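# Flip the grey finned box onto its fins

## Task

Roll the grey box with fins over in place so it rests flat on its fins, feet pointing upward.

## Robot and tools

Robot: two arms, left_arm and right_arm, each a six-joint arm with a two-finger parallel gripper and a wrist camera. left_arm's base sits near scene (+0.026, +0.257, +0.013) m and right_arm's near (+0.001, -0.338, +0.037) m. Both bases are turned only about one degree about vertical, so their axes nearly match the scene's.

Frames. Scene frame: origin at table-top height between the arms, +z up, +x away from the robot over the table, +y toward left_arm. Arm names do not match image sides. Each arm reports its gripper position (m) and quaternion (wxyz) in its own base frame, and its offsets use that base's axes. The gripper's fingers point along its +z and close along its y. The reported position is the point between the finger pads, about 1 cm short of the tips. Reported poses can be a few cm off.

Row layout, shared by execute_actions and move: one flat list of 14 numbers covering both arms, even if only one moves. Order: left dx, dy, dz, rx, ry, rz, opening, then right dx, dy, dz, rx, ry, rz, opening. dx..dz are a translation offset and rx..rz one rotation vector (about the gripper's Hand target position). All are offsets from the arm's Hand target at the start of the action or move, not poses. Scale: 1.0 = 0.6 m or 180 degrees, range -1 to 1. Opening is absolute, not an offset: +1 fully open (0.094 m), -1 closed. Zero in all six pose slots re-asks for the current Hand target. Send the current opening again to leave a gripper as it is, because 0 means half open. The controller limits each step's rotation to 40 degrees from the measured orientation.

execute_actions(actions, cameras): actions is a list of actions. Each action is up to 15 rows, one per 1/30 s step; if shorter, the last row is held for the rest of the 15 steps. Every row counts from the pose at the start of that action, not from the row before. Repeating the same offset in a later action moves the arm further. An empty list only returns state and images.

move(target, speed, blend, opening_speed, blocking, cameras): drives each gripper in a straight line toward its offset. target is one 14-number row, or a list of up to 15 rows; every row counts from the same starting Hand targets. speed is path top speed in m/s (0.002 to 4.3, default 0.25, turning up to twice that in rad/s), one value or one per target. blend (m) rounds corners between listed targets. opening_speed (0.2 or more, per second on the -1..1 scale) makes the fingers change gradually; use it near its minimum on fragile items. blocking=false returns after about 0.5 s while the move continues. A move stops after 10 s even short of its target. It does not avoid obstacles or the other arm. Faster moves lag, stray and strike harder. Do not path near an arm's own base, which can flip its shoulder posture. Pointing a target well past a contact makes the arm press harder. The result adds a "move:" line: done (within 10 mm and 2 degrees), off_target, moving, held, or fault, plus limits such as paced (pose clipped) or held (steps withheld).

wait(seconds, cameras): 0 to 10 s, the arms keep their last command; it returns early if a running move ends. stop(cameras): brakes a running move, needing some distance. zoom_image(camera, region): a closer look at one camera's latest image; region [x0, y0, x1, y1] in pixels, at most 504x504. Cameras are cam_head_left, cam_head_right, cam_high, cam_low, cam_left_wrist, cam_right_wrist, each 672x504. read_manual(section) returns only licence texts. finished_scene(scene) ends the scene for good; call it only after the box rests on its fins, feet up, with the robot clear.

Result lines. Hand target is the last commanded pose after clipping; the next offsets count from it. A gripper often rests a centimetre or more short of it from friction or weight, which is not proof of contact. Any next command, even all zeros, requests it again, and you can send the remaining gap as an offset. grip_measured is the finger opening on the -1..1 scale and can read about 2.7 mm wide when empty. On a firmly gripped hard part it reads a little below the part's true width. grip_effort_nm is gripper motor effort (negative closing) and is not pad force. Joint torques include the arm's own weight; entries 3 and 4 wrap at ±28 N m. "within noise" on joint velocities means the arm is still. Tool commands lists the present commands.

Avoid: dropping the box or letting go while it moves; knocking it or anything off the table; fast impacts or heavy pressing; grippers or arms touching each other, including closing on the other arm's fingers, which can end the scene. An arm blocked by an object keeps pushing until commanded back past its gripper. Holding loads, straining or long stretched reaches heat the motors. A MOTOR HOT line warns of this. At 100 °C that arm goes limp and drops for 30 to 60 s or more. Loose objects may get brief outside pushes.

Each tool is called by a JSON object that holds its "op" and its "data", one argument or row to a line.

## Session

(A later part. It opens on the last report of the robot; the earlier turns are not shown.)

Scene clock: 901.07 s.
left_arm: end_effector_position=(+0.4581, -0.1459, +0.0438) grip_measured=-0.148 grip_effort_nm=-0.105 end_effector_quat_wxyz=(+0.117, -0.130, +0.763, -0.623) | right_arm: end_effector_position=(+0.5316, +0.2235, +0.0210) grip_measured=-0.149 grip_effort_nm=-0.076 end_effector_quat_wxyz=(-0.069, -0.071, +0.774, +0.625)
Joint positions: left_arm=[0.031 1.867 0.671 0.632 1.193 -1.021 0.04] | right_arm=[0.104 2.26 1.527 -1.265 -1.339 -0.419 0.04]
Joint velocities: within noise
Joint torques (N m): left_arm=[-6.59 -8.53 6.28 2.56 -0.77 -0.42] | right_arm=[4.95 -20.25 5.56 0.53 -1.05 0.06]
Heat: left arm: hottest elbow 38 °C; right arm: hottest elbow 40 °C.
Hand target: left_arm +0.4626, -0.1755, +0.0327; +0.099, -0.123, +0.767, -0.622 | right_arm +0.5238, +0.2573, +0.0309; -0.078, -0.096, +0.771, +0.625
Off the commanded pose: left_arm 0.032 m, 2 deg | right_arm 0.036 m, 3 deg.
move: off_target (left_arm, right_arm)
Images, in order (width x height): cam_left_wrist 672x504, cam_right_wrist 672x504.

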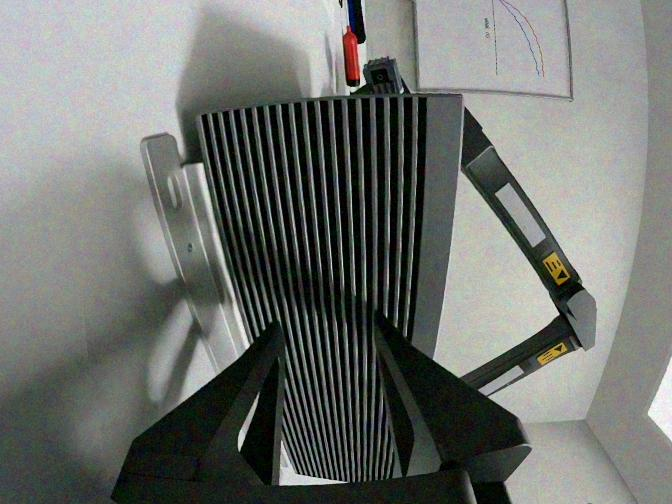

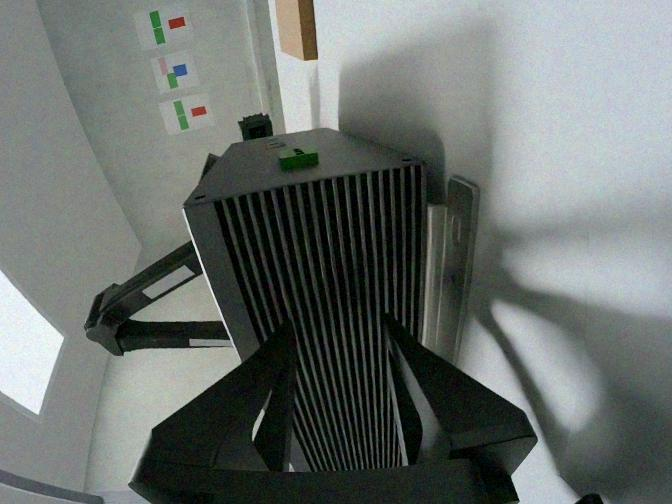

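{"op": "move", "data": {
  "target": [
    [0.0234,-0.0713,0,0,0,0,-0.15,-0.0184,0.0727,0,0,0,0,-0.15],
    [0.0234,-0.0713,0.09,0,0,0,-0.15,-0.0184,0.0727,0.09,0,0,0,-0.15]
  ],
  "speed": 0.06
}}

Scene clock: 908.37 s.
left_arm: end_effector_position=(+0.4600, -0.1489, +0.0469) grip_measured=-0.149 grip_effort_nm=-0.027 end_effector_quat_wxyz=(+0.102, -0.200, +0.765, -0.603) | right_arm: end_effector_position=(+0.5309, +0.2222, +0.0236) grip_measured=-0.151 grip_effort_nm=0.051 end_effector_quat_wxyz=(-0.065, -0.033, +0.791, +0.607)
Joint positions: left_arm=[0.008 1.814 0.649 0.591 1.089 -1.139 0.04] | right_arm=[0.104 2.176 1.417 -0.973 -1.31 -0.103 0.04]
Joint velocities: within noise
Joint torques (N m): left_arm=[-12.63 -14.33 9.84 2.63 0.31 -0.45] | right_arm=[10.87 -25.29 6.46 -0.34 -3.15 0.07]
Heat: left arm: hottest elbow 38 °C; right arm: hottest elbow 39 °C.
Hand target: left_arm +0.4766, -0.2184, +0.0868; +0.099, -0.123, +0.767, -0.622 | right_arm +0.5128, +0.3010, +0.0849; -0.078, -0.096, +0.771, +0.625
Off the commanded pose: left_arm 0.082 m, 9 deg | right_arm 0.101 m, 8 deg.
move: off_target (left_arm, right_arm)

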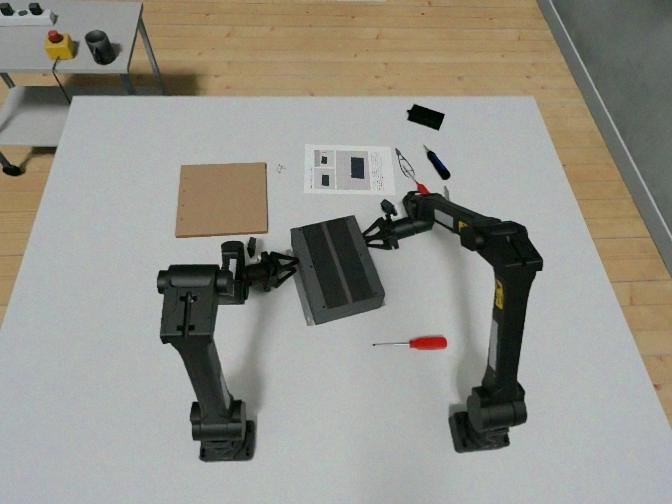

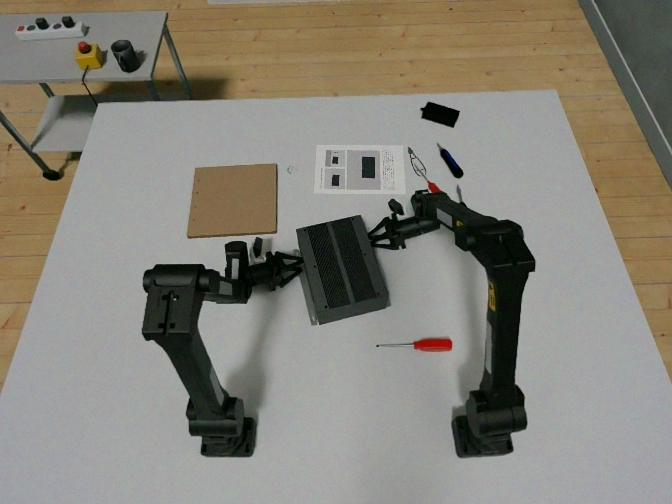

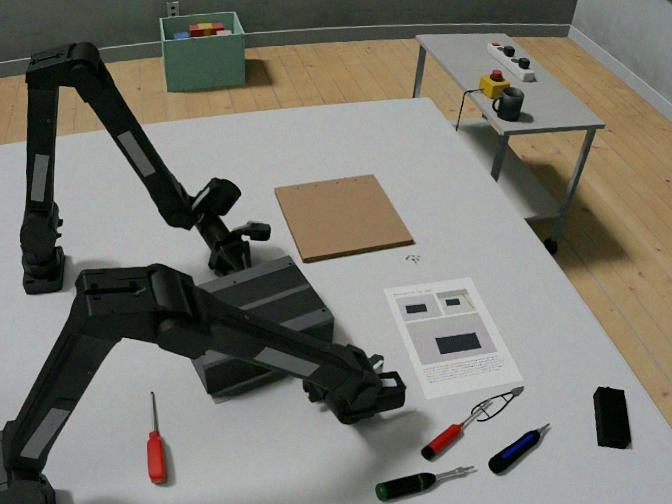

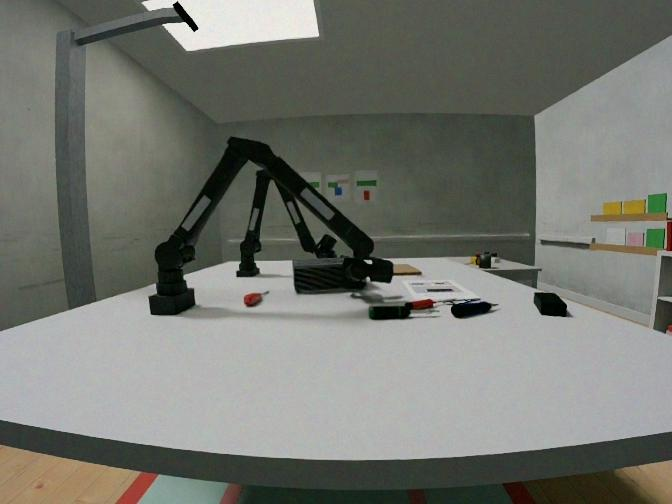

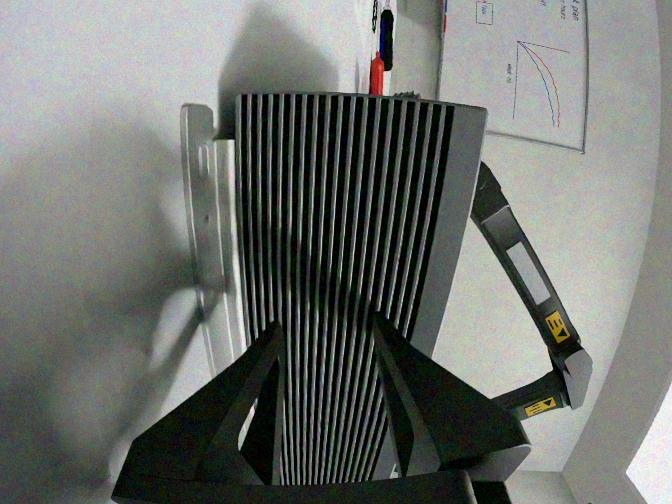

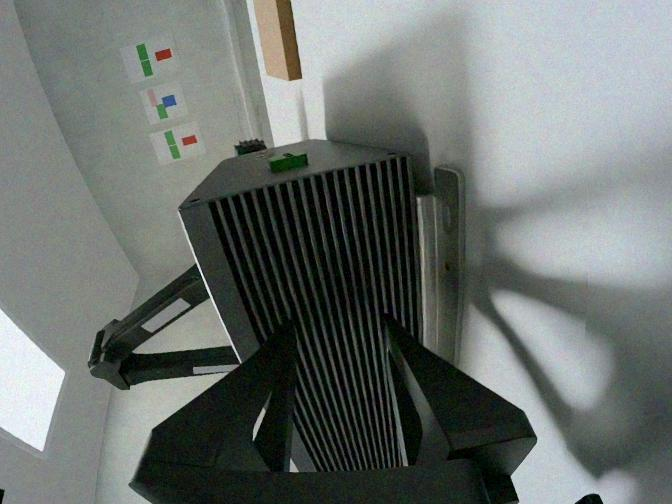

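{"op": "move", "data": {
  "target": [0.003,-0.01,0.06,0,0,0,-0.15,-0.002,0.007,0.07,0,0,0,-0.15],
  "speed": 0.06,
  "cameras": ["cam_head_left","cam_low","cam_left_wrist","cam_right_wrist"]
}}

Scene clock: 913.43 s.
left_arm: end_effector_position=(+0.4586, -0.1528, +0.0638) grip_measured=-0.150 grip_effort_nm=0.007 end_effector_quat_wxyz=(+0.089, -0.226, +0.768, -0.592) | right_arm: end_effector_position=(+0.5303, +0.2176, +0.0453) grip_measured=-0.152 grip_effort_nm=0.100 end_effector_quat_wxyz=(-0.073, -0.017, +0.797, +0.600)
Joint positions: left_arm=[-0.007 1.736 0.647 0.487 1.05 -1.17 0.04] | right_arm=[0.098 2.129 1.412 -1.012 -1.294 -0.065 0.04]
Joint velocities: within noise
Joint torques (N m): left_arm=[-12.34 -15.09 11.51 2.99 1.49 -0.29] | right_arm=[11.75 -27.4 7.73 -0.81 -3.87 -0.04]
Heat: left arm: hottest elbow 38 °C; right arm: hottest elbow 39 °C.
Hand target: left_arm +0.4784, -0.2243, +0.1227; +0.099, -0.123, +0.767, -0.622 | right_arm +0.5115, +0.3053, +0.1270; -0.078, -0.096, +0.771, +0.625
Off the commanded pose: left_arm 0.095 m, 12 deg | right_arm 0.121 m, 10 deg.
move: off_target (left_arm, right_arm)
Images, in order (width x height): cam_head_left 672x504, cam_low 672x504, cam_left_wrist 672x504, cam_right_wrist 672x504.

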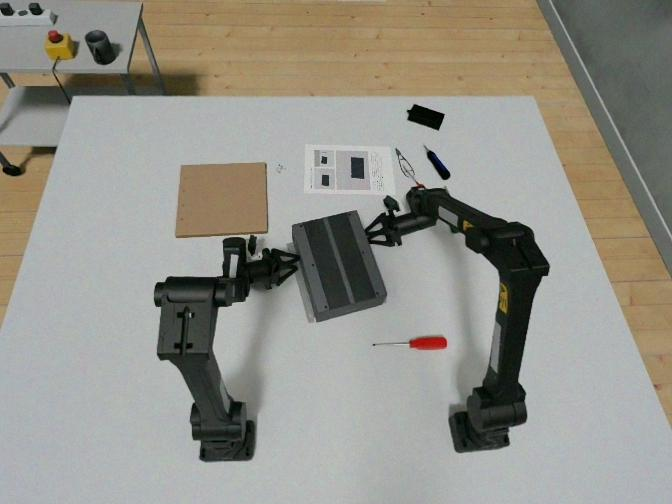

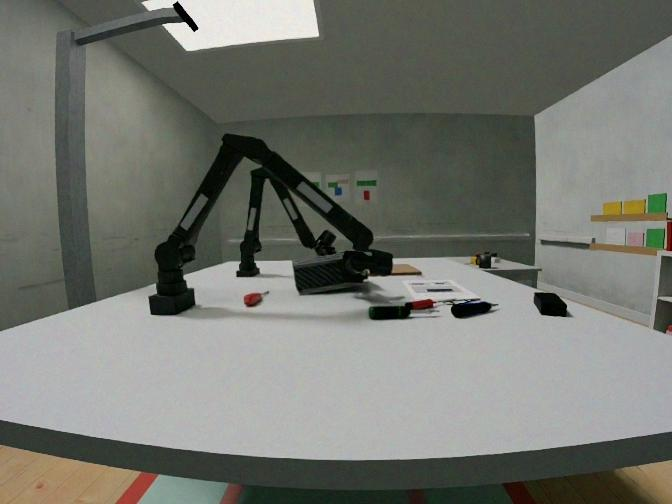

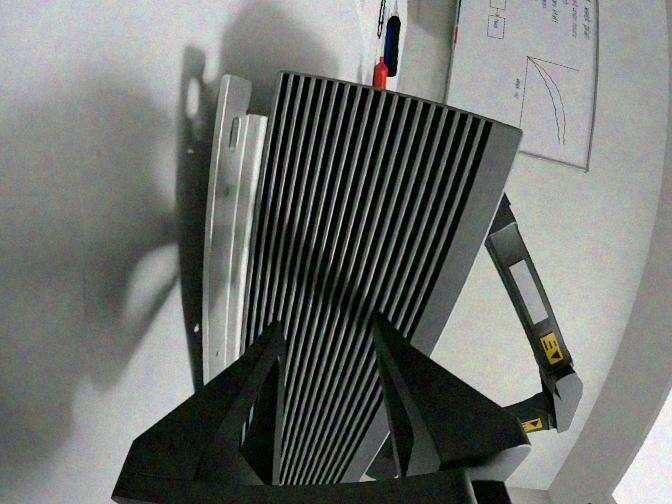

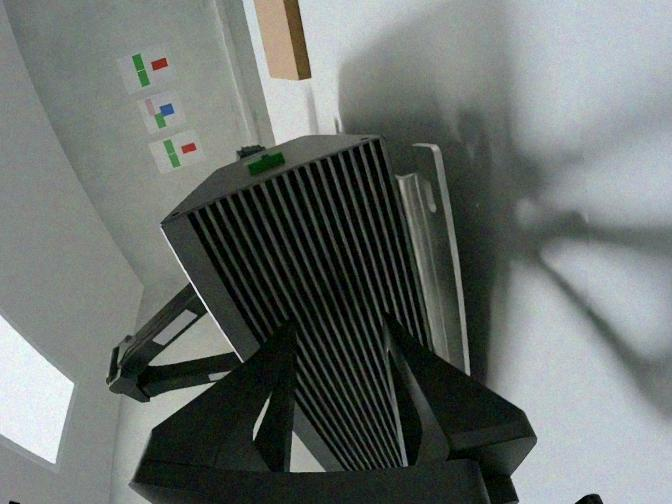

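{"op": "move", "data": {
  "target": [0.002,-0.006,0.11,0.04,-0.1216,0,-0.15,-0.002,0.006,0.11,0.0314,-0.124,0,-0.15],
  "speed": 0.06,
  "cameras": ["cam_low","cam_left_wrist","cam_right_wrist","cam_high"]
}}

Scene clock: 926.03 s.
left_arm: end_effector_position=(+0.4615, -0.1760, +0.1287) grip_measured=-0.149 grip_effort_nm=-0.007 end_effector_quat_wxyz=(+0.220, -0.088, +0.796, -0.557) | right_arm: end_effector_position=(+0.5369, +0.2274, +0.1306) grip_measured=-0.147 grip_effort_nm=-0.159 end_effector_quat_wxyz=(+0.090, -0.146, +0.786, +0.594)
Joint positions: left_arm=[-0.077 1.549 0.656 0.389 0.947 -0.884 0.04] | right_arm=[0.115 1.907 1.305 -0.692 -1.278 -0.046 0.04]
Joint velocities: within noise
Joint torques (N m): left_arm=[-8.53 -12.4 13.22 3.66 1.59 -0.03] | right_arm=[10.34 -21.77 9.1 0.94 -4.5 0.05]
Heat: left arm: hottest elbow 39 °C; right arm: hottest wrist yaw 43 °C.
Hand target: left_arm +0.4795, -0.2279, +0.1888; +0.250, +0.003, +0.772, -0.585 | right_arm +0.5104, +0.3088, +0.1930; +0.078, -0.219, +0.740, +0.631
Off the commanded pose: left_arm 0.081 m, 12 deg | right_arm 0.106 m, 11 deg.
move: off_target (left_arm, right_arm)
Images, in order (width x height): cam_high 672x504, cam_low 672x504, cam_left_wrist 672x504, cam_right_wrist 672x504.

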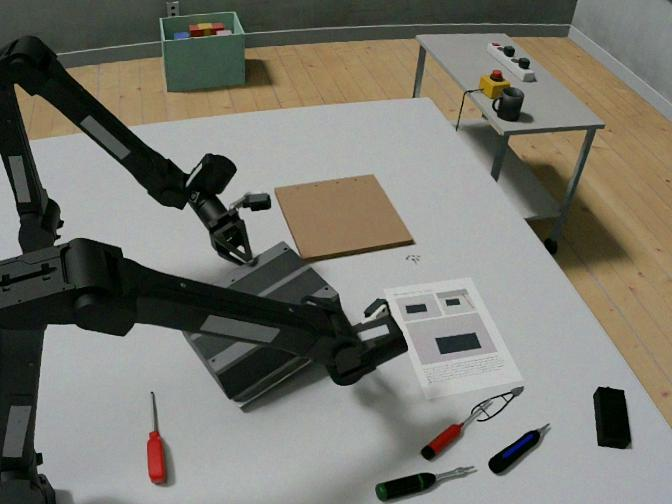

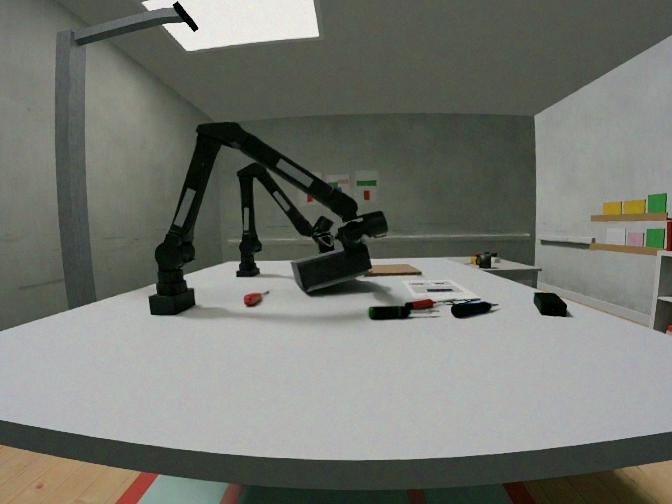

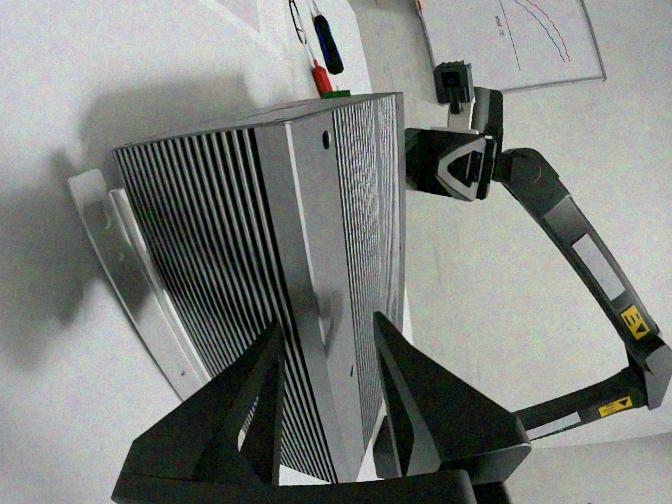

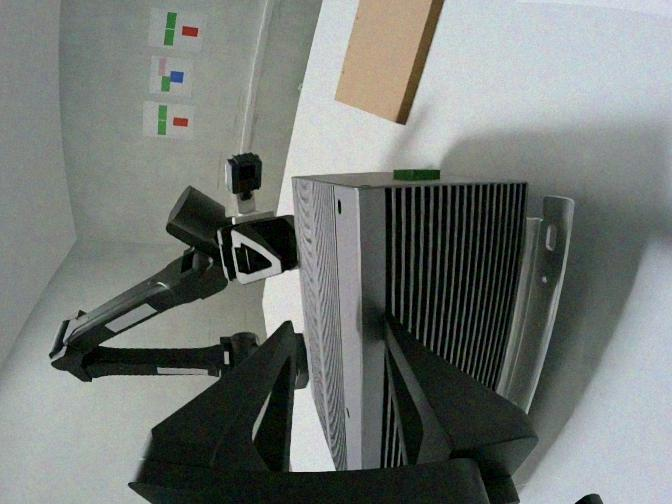

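{"op": "move", "data": {
  "target": [
    [-0.002,0.006,-0.11,-0.04,0.1216,0,-0.15,0.002,-0.006,-0.11,-0.0314,0.124,0,-0.15],
    [-0.005,0.015,-0.26,-0.04,0.1216,0,-0.15,0.004,-0.013,-0.28,-0.0314,0.124,0,-0.15],
    [-0.07,0.21,-0.26,-0.04,0.1216,0,-0.15,0.06,-0.23,-0.28,-0.0314,0.124,0,-0.15]
  ],
  "speed": 0.08
}}

Scene clock: 965.97 s.
left_arm: end_effector_position=(+0.4256, -0.1068, +0.0251) grip_measured=-0.149 grip_effort_nm=-0.027 end_effector_quat_wxyz=(+0.085, -0.134, +0.767, -0.622) | right_arm: end_effector_position=(+0.5370, +0.1706, +0.0200) grip_measured=-0.149 grip_effort_nm=-0.061 end_effector_quat_wxyz=(-0.082, -0.085, +0.774, +0.622)
Joint positions: left_arm=[0.142 1.852 0.662 0.266 1.301 -0.701 0.04] | right_arm=[0.014 2.35 1.656 -1.676 -1.26 -0.802 0.04]
Joint velocities: within noise
Joint torques (N m): left_arm=[-0.15 -11.46 6.13 1.24 0.71 0.03] | right_arm=[-0.32 -18.67 7.42 -0.9 -0.52 -0.19]
Heat: left arm: hottest elbow 48 °C; right arm: hottest wrist yaw 59 °C.
Hand target: left_arm +0.4376, -0.1019, +0.0328; +0.099, -0.123, +0.767, -0.622 | right_arm +0.5463, +0.1709, +0.0249; -0.078, -0.096, +0.771, +0.625
Off the commanded pose: left_arm 0.015 m, 2 deg | right_arm 0.011 m, 1 deg.
joint sent to its limit (right arm) — joint 4 (wrist pitch), lower limit. The joint targets still meet the commanded pose.
move: off_target (left_arm, right_arm)

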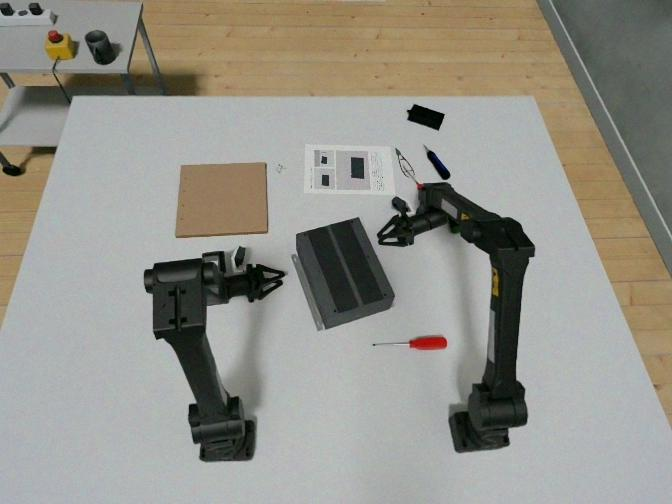

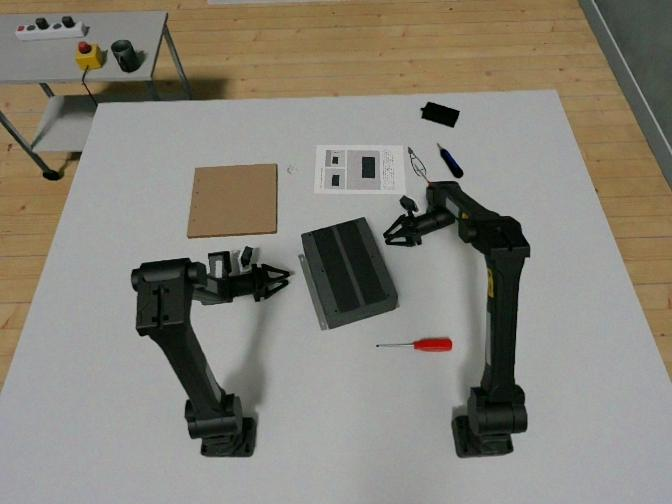

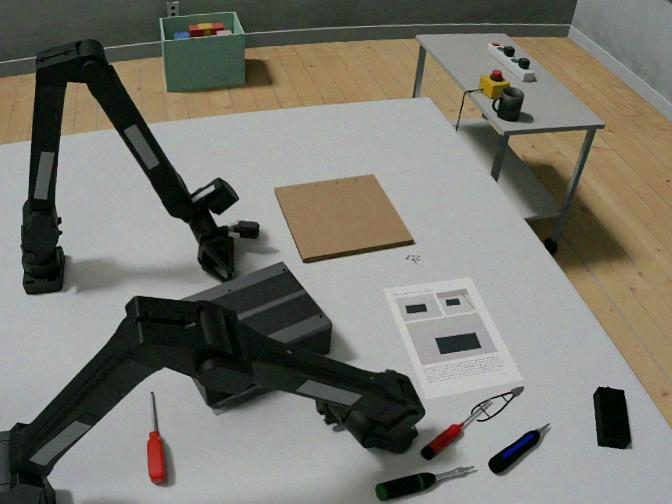

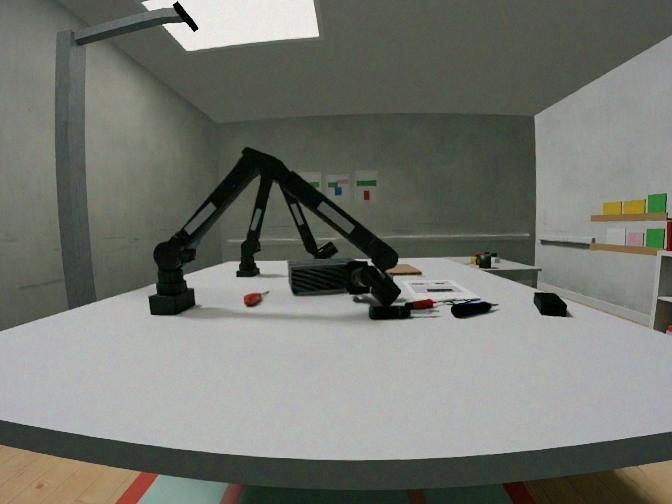

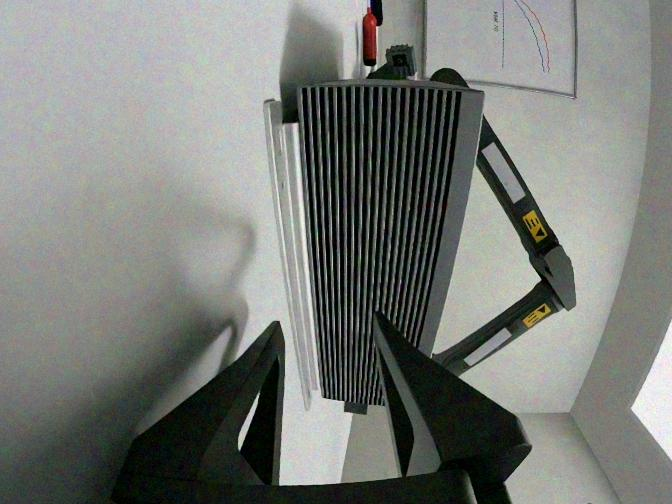

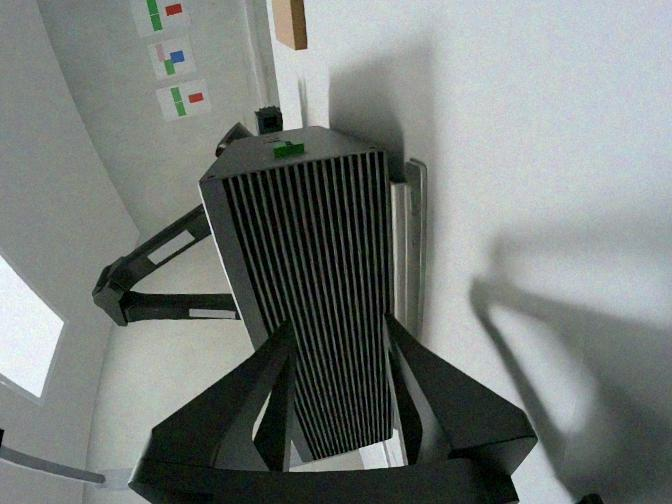

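{"op": "move", "data": {
  "target": [
    [0,0,0.0133,0,0,0,-0.15,0,0,-0.0167,0,0,0,-0.15],
    [0.0728,-0.2217,0.0133,0,0,0,-0.15,-0.0675,0.2667,-0.0167,0,0,0,-0.15],
    [0.0728,-0.2217,0.095,0,0,0,-0.15,-0.0675,0.2667,0.108,0,0,0,-0.15],
    [0.0728,-0.2217,0.17,0.026,-0.0792,0,-0.15,-0.0675,0.2667,0.183,0.0204,-0.0808,0,-0.15],
    [0.0728,-0.2217,0.235,0.052,-0.158,0,-0.15,-0.0675,0.2667,0.248,0.0409,-0.1616,0,-0.15]
  ],
  "speed": [0.05,0.09,0.08,0.12,0.12],
  "cameras": ["cam_low","cam_left_wrist","cam_right_wrist","cam_high"]
}}

Scene clock: 1001.20 s.
left_arm: end_effector_position=(+0.4671, -0.1650, +0.1118) grip_measured=-0.150 grip_effort_nm=0.007 end_effector_quat_wxyz=(+0.271, -0.054, +0.794, -0.542) | right_arm: end_effector_position=(+0.5509, +0.2088, +0.0886) grip_measured=-0.153 grip_effort_nm=0.129 end_effector_quat_wxyz=(+0.143, -0.139, +0.783, +0.589)
Joint positions: left_arm=[-0.056 1.605 0.632 0.511 0.932 -0.794 0.04] | right_arm=[0.081 1.951 1.212 -0.349 -1.268 0.088 0.04]
Joint velocities: within noise
Joint torques (N m): left_arm=[-11.81 -13.92 12.25 3.34 0.88 -0.18] | right_arm=[15.5 -25.35 7.43 1.59 -4.55 -0.05]
Heat: left arm: hottest elbow 43 °C; right arm: hottest wrist yaw 45 °C.
Hand target: left_arm +0.4812, -0.2350, +0.1738; +0.294, +0.041, +0.767, -0.569 | right_arm +0.5058, +0.3309, +0.1738; +0.124, -0.254, +0.725, +0.628
Off the commanded pose: left_arm 0.095 m, 12 deg | right_arm 0.156 m, 16 deg.
move: off_target (left_arm, right_arm)
Images, in order (width x height): cam_high 672x504, cam_low 672x504, cam_left_wrist 672x504, cam_right_wrist 672x504.

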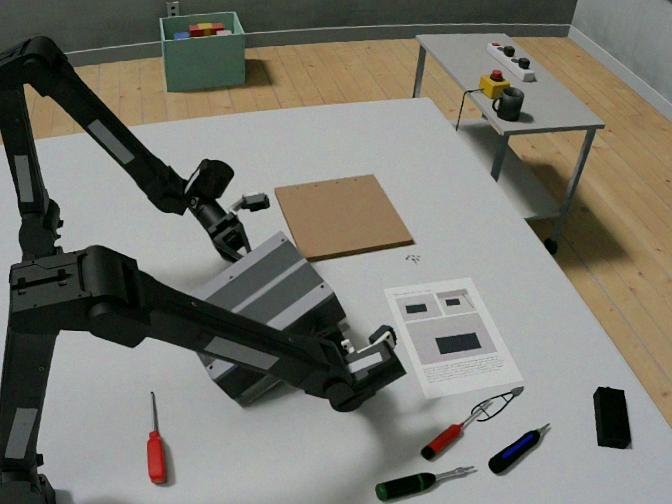

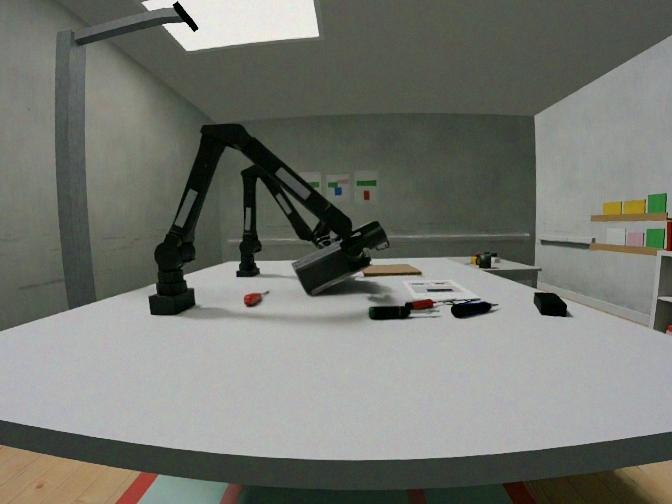

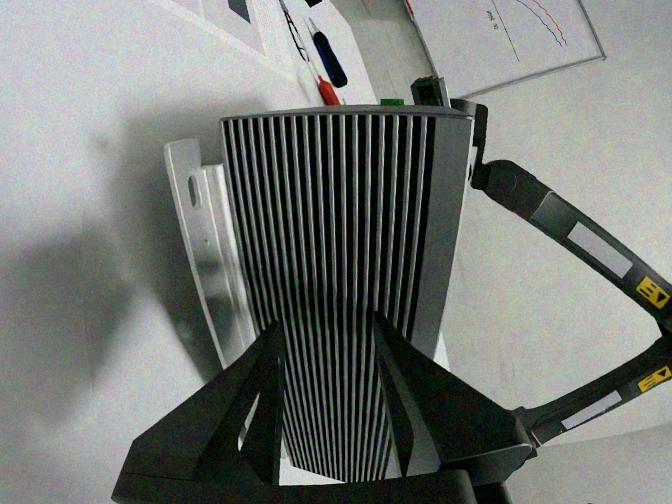

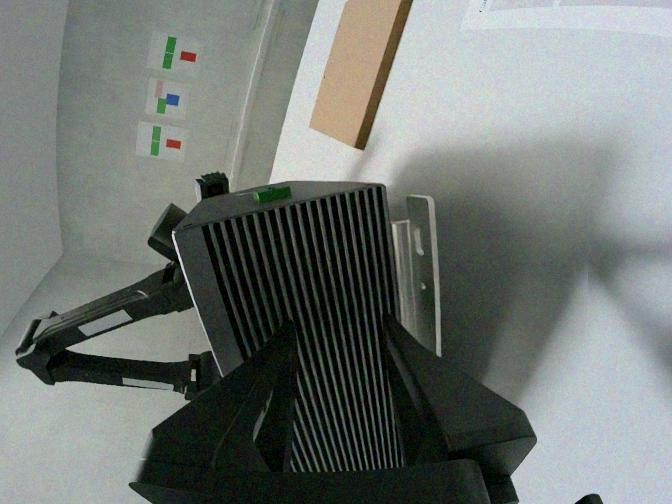

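{"op": "move", "data": {
  "target": [
    [0,0,0.05,0.026,-0.0792,0,-0.15,0,0,0.05,0.0204,-0.0808,0,-0.15],
    [0,0,0.082,0.052,-0.158,0,-0.15,0,0,0.082,0.0409,-0.1616,0,-0.15]
  ],
  "speed": 0.12,
  "cameras": ["cam_low","cam_left_wrist","cam_right_wrist","cam_high"]
}}

Scene clock: 1011.63 s.
left_arm: end_effector_position=(+0.4653, -0.1702, +0.1565) grip_measured=-0.150 grip_effort_nm=-0.002 end_effector_quat_wxyz=(+0.415, +0.104, +0.773, -0.469) | right_arm: end_effector_position=(+0.5615, +0.2091, +0.1423) grip_measured=-0.153 grip_effort_nm=0.129 end_effector_quat_wxyz=(+0.339, -0.285, +0.712, +0.545)
Joint positions: left_arm=[-0.082 1.494 0.612 0.54 0.869 -0.446 0.04] | right_arm=[0.08 1.855 1.107 0.133 -1.261 0.041 0.04]
Joint velocities: within noise
Joint torques (N m): left_arm=[-10.99 -11.75 13.14 5.04 0.16 0.26] | right_arm=[14.68 -24.47 7.45 2.81 -4.17 0.09]
Heat: left arm: hottest elbow 44 °C; right arm: hottest wrist yaw 57 °C.
Hand target: left_arm +0.4812, -0.2349, +0.2230; +0.469, +0.203, +0.715, -0.477 | right_arm +0.5059, +0.3307, +0.2230; +0.318, -0.395, +0.629, +0.589
Off the commanded pose: left_arm 0.094 m, 15 deg | right_arm 0.156 m, 17 deg.
move: off_target (left_arm, right_arm)
Images, in order (width x height): cam_high 672x504, cam_low 672x504, cam_left_wrist 672x504, cam_right_wrist 672x504.

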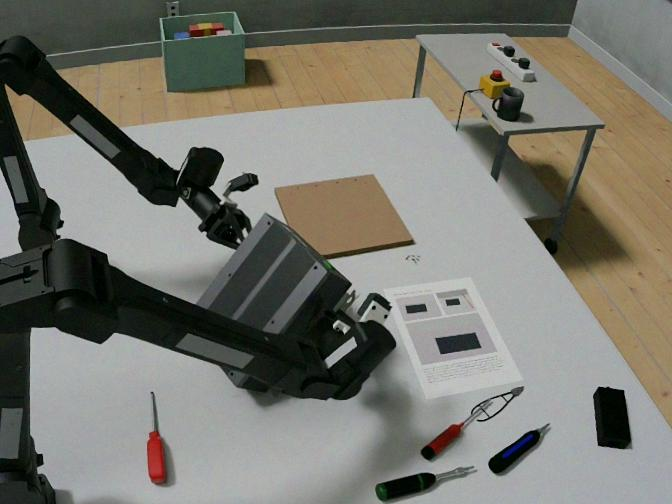

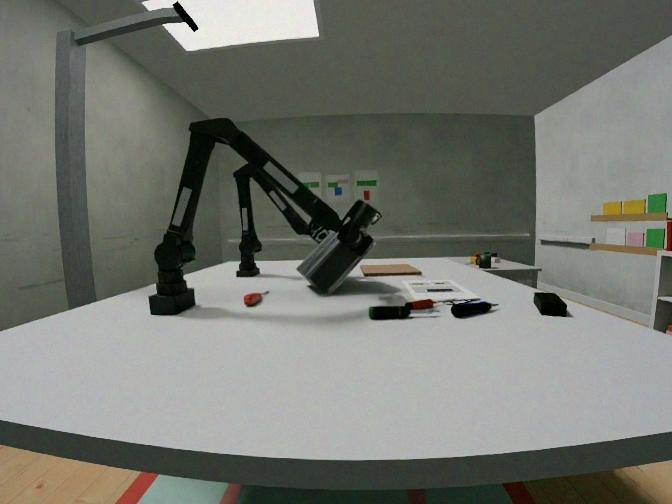

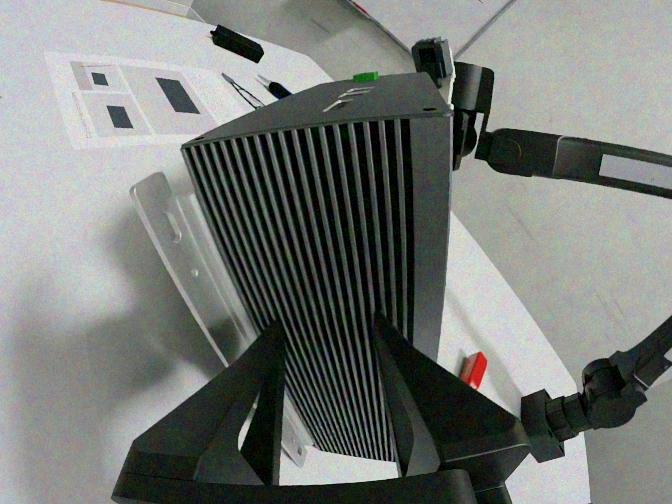

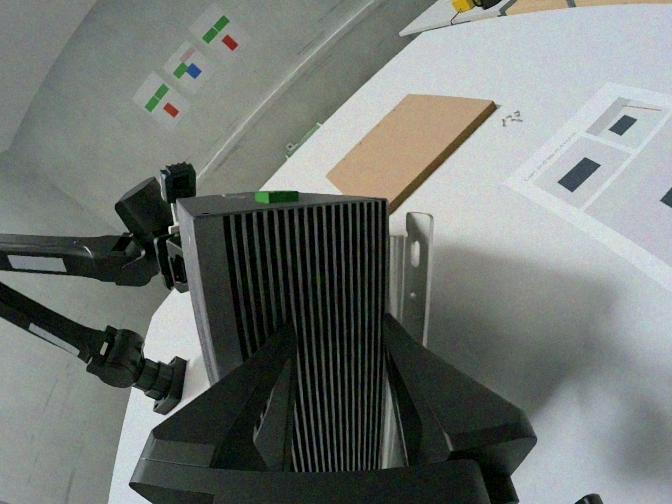

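{"op": "move", "data": {
  "target": [
    [0,0,0.008,0.0347,-0.1055,0,-0.15,0,0,0.008,0.0273,-0.1077,0,-0.15],
    [0,0,-0.02,0.0607,-0.1847,0,-0.15,0,0,-0.02,0.0477,-0.1885,0,-0.15]
  ],
  "speed": 0.12,
  "cameras": ["cam_low","cam_left_wrist","cam_right_wrist","cam_high"]
}}

Scene clock: 1024.30 s.
left_arm: end_effector_position=(+0.4774, -0.1671, +0.1793) grip_measured=-0.150 grip_effort_nm=0.002 end_effector_quat_wxyz=(+0.619, +0.316, +0.652, -0.303) | right_arm: end_effector_position=(+0.5703, +0.2096, +0.2038) grip_measured=-0.152 grip_effort_nm=0.129 end_effector_quat_wxyz=(+0.571, -0.455, +0.535, +0.425)
Joint positions: left_arm=[-0.085 1.559 0.582 0.905 0.82 0.05 0.04] | right_arm=[0.08 1.86 1.054 0.849 -1.265 -0.024 0.04]
Joint velocities: within noise
Joint torques (N m): left_arm=[-11.28 -8.18 11.43 4.05 0.83 -0.15] | right_arm=[15.33 -16.56 5.07 2.7 -3.1 0.07]
Heat: left arm: hottest elbow 47 °C; right arm: hottest wrist yaw 62 °C.
Hand target: left_arm +0.4812, -0.2350, +0.2111; +0.632, +0.374, +0.592, -0.330 | right_arm +0.5059, +0.3308, +0.2110; +0.516, -0.525, +0.464, +0.493
Off the commanded pose: left_arm 0.075 m, 10 deg | right_arm 0.137 m, 15 deg.
move: off_target (left_arm, right_arm)
Images, in order (width x height): cam_high 672x504, cam_low 672x504, cam_left_wrist 672x504, cam_right_wrist 672x504.

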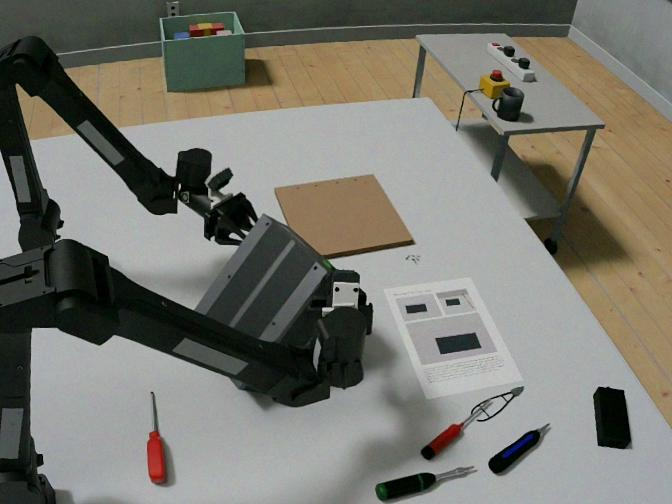

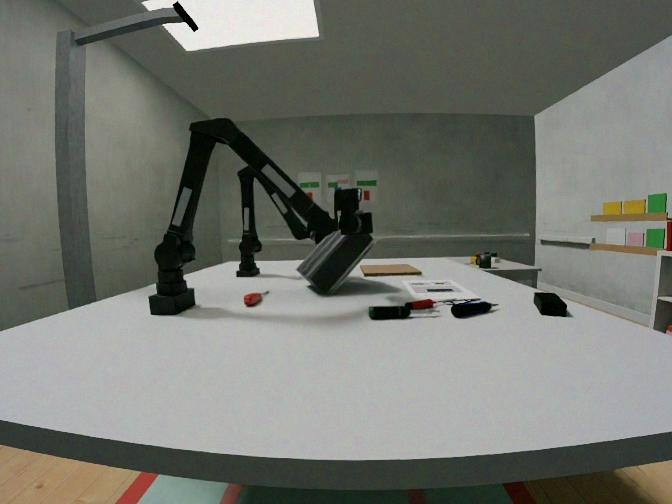

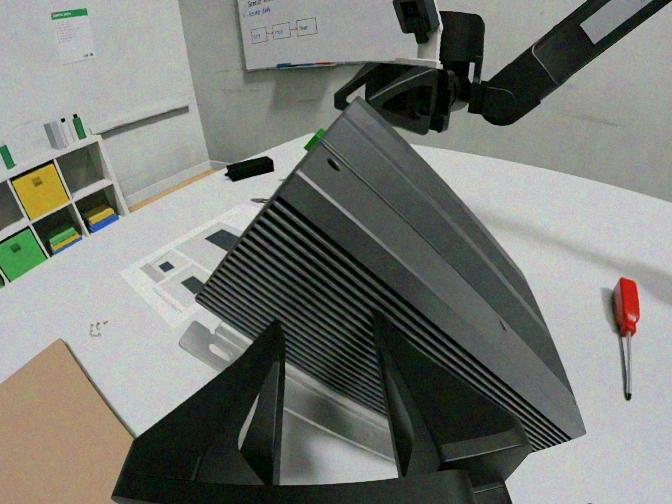

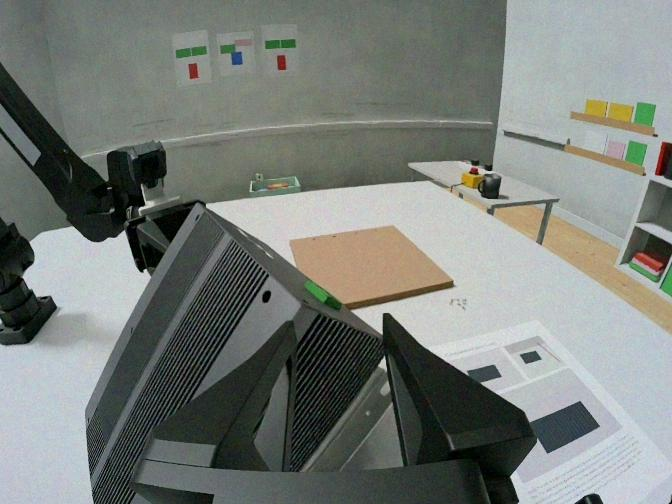

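{"op": "move", "data": {
  "target": [-0.158,-0.052,0.01,0,0,0,-0.15,-0.162,-0.041,-0.02,0,0,0,-0.15],
  "speed": 0.06,
  "cameras": ["cam_low","cam_left_wrist","cam_right_wrist","cam_high"]
}}

Scene clock: 1039.13 s.
left_arm: end_effector_position=(+0.3895, -0.2080, +0.1986) grip_measured=-0.150 grip_effort_nm=0.002 end_effector_quat_wxyz=(+0.638, +0.329, +0.630, -0.296) | right_arm: end_effector_position=(+0.4985, +0.1877, +0.2238) grip_measured=-0.153 grip_effort_nm=0.173 end_effector_quat_wxyz=(+0.605, -0.456, +0.522, +0.393)
Joint positions: left_arm=[-0.246 1.338 0.377 0.947 0.669 0.055 0.04] | right_arm=[0.051 1.683 0.815 0.992 -1.241 -0.024 0.04]
Joint velocities: within noise
Joint torques (N m): left_arm=[-10.93 -4.13 11.3 1.88 0.57 -0.12] | right_arm=[16.38 -12.16 0.64 1.78 -4.72 0.04]
Heat: left arm: hottest elbow 46 °C; right arm: hottest wrist yaw 61 °C.
Hand target: left_arm +0.3864, -0.2662, +0.2172; +0.632, +0.374, +0.593, -0.330 | right_arm +0.4088, +0.3062, +0.1989; +0.516, -0.525, +0.464, +0.493
Off the commanded pose: left_arm 0.061 m, 8 deg | right_arm 0.151 m, 19 deg.
move: off_target (left_arm, right_arm)
Images, in order (width x height): cam_high 672x504, cam_low 672x504, cam_left_wrist 672x504, cam_right_wrist 672x504.

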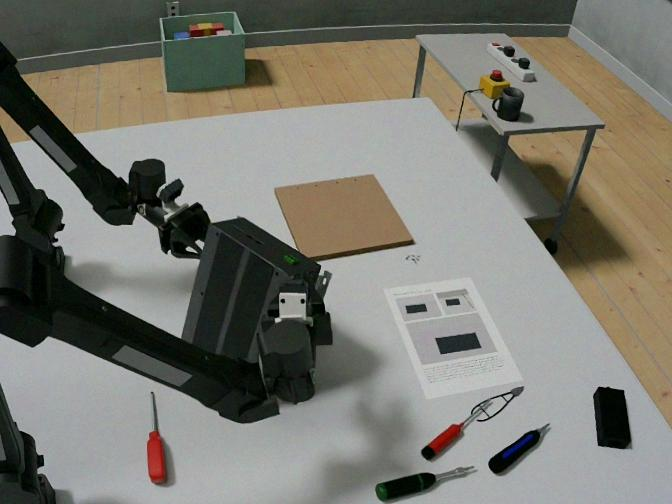

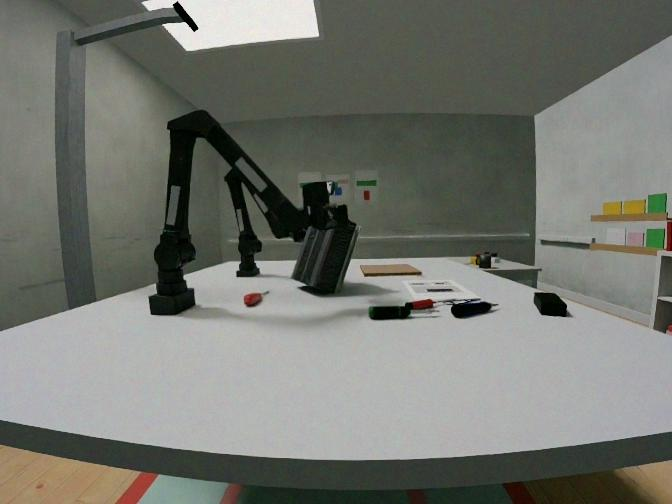

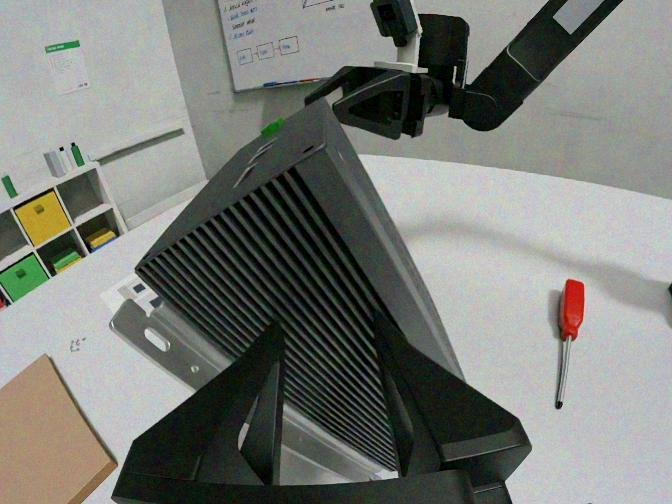

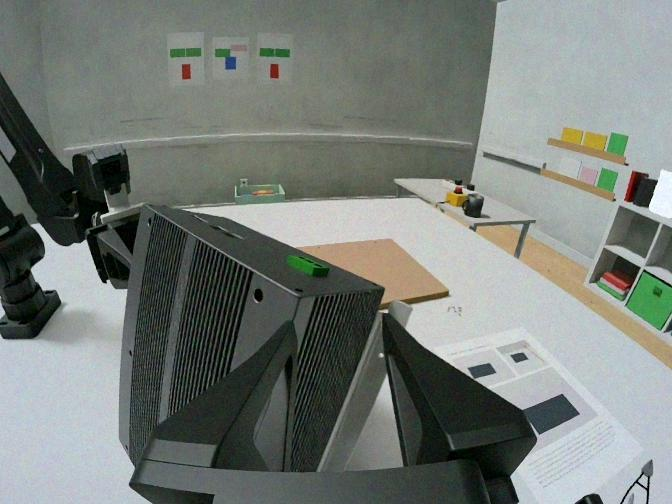

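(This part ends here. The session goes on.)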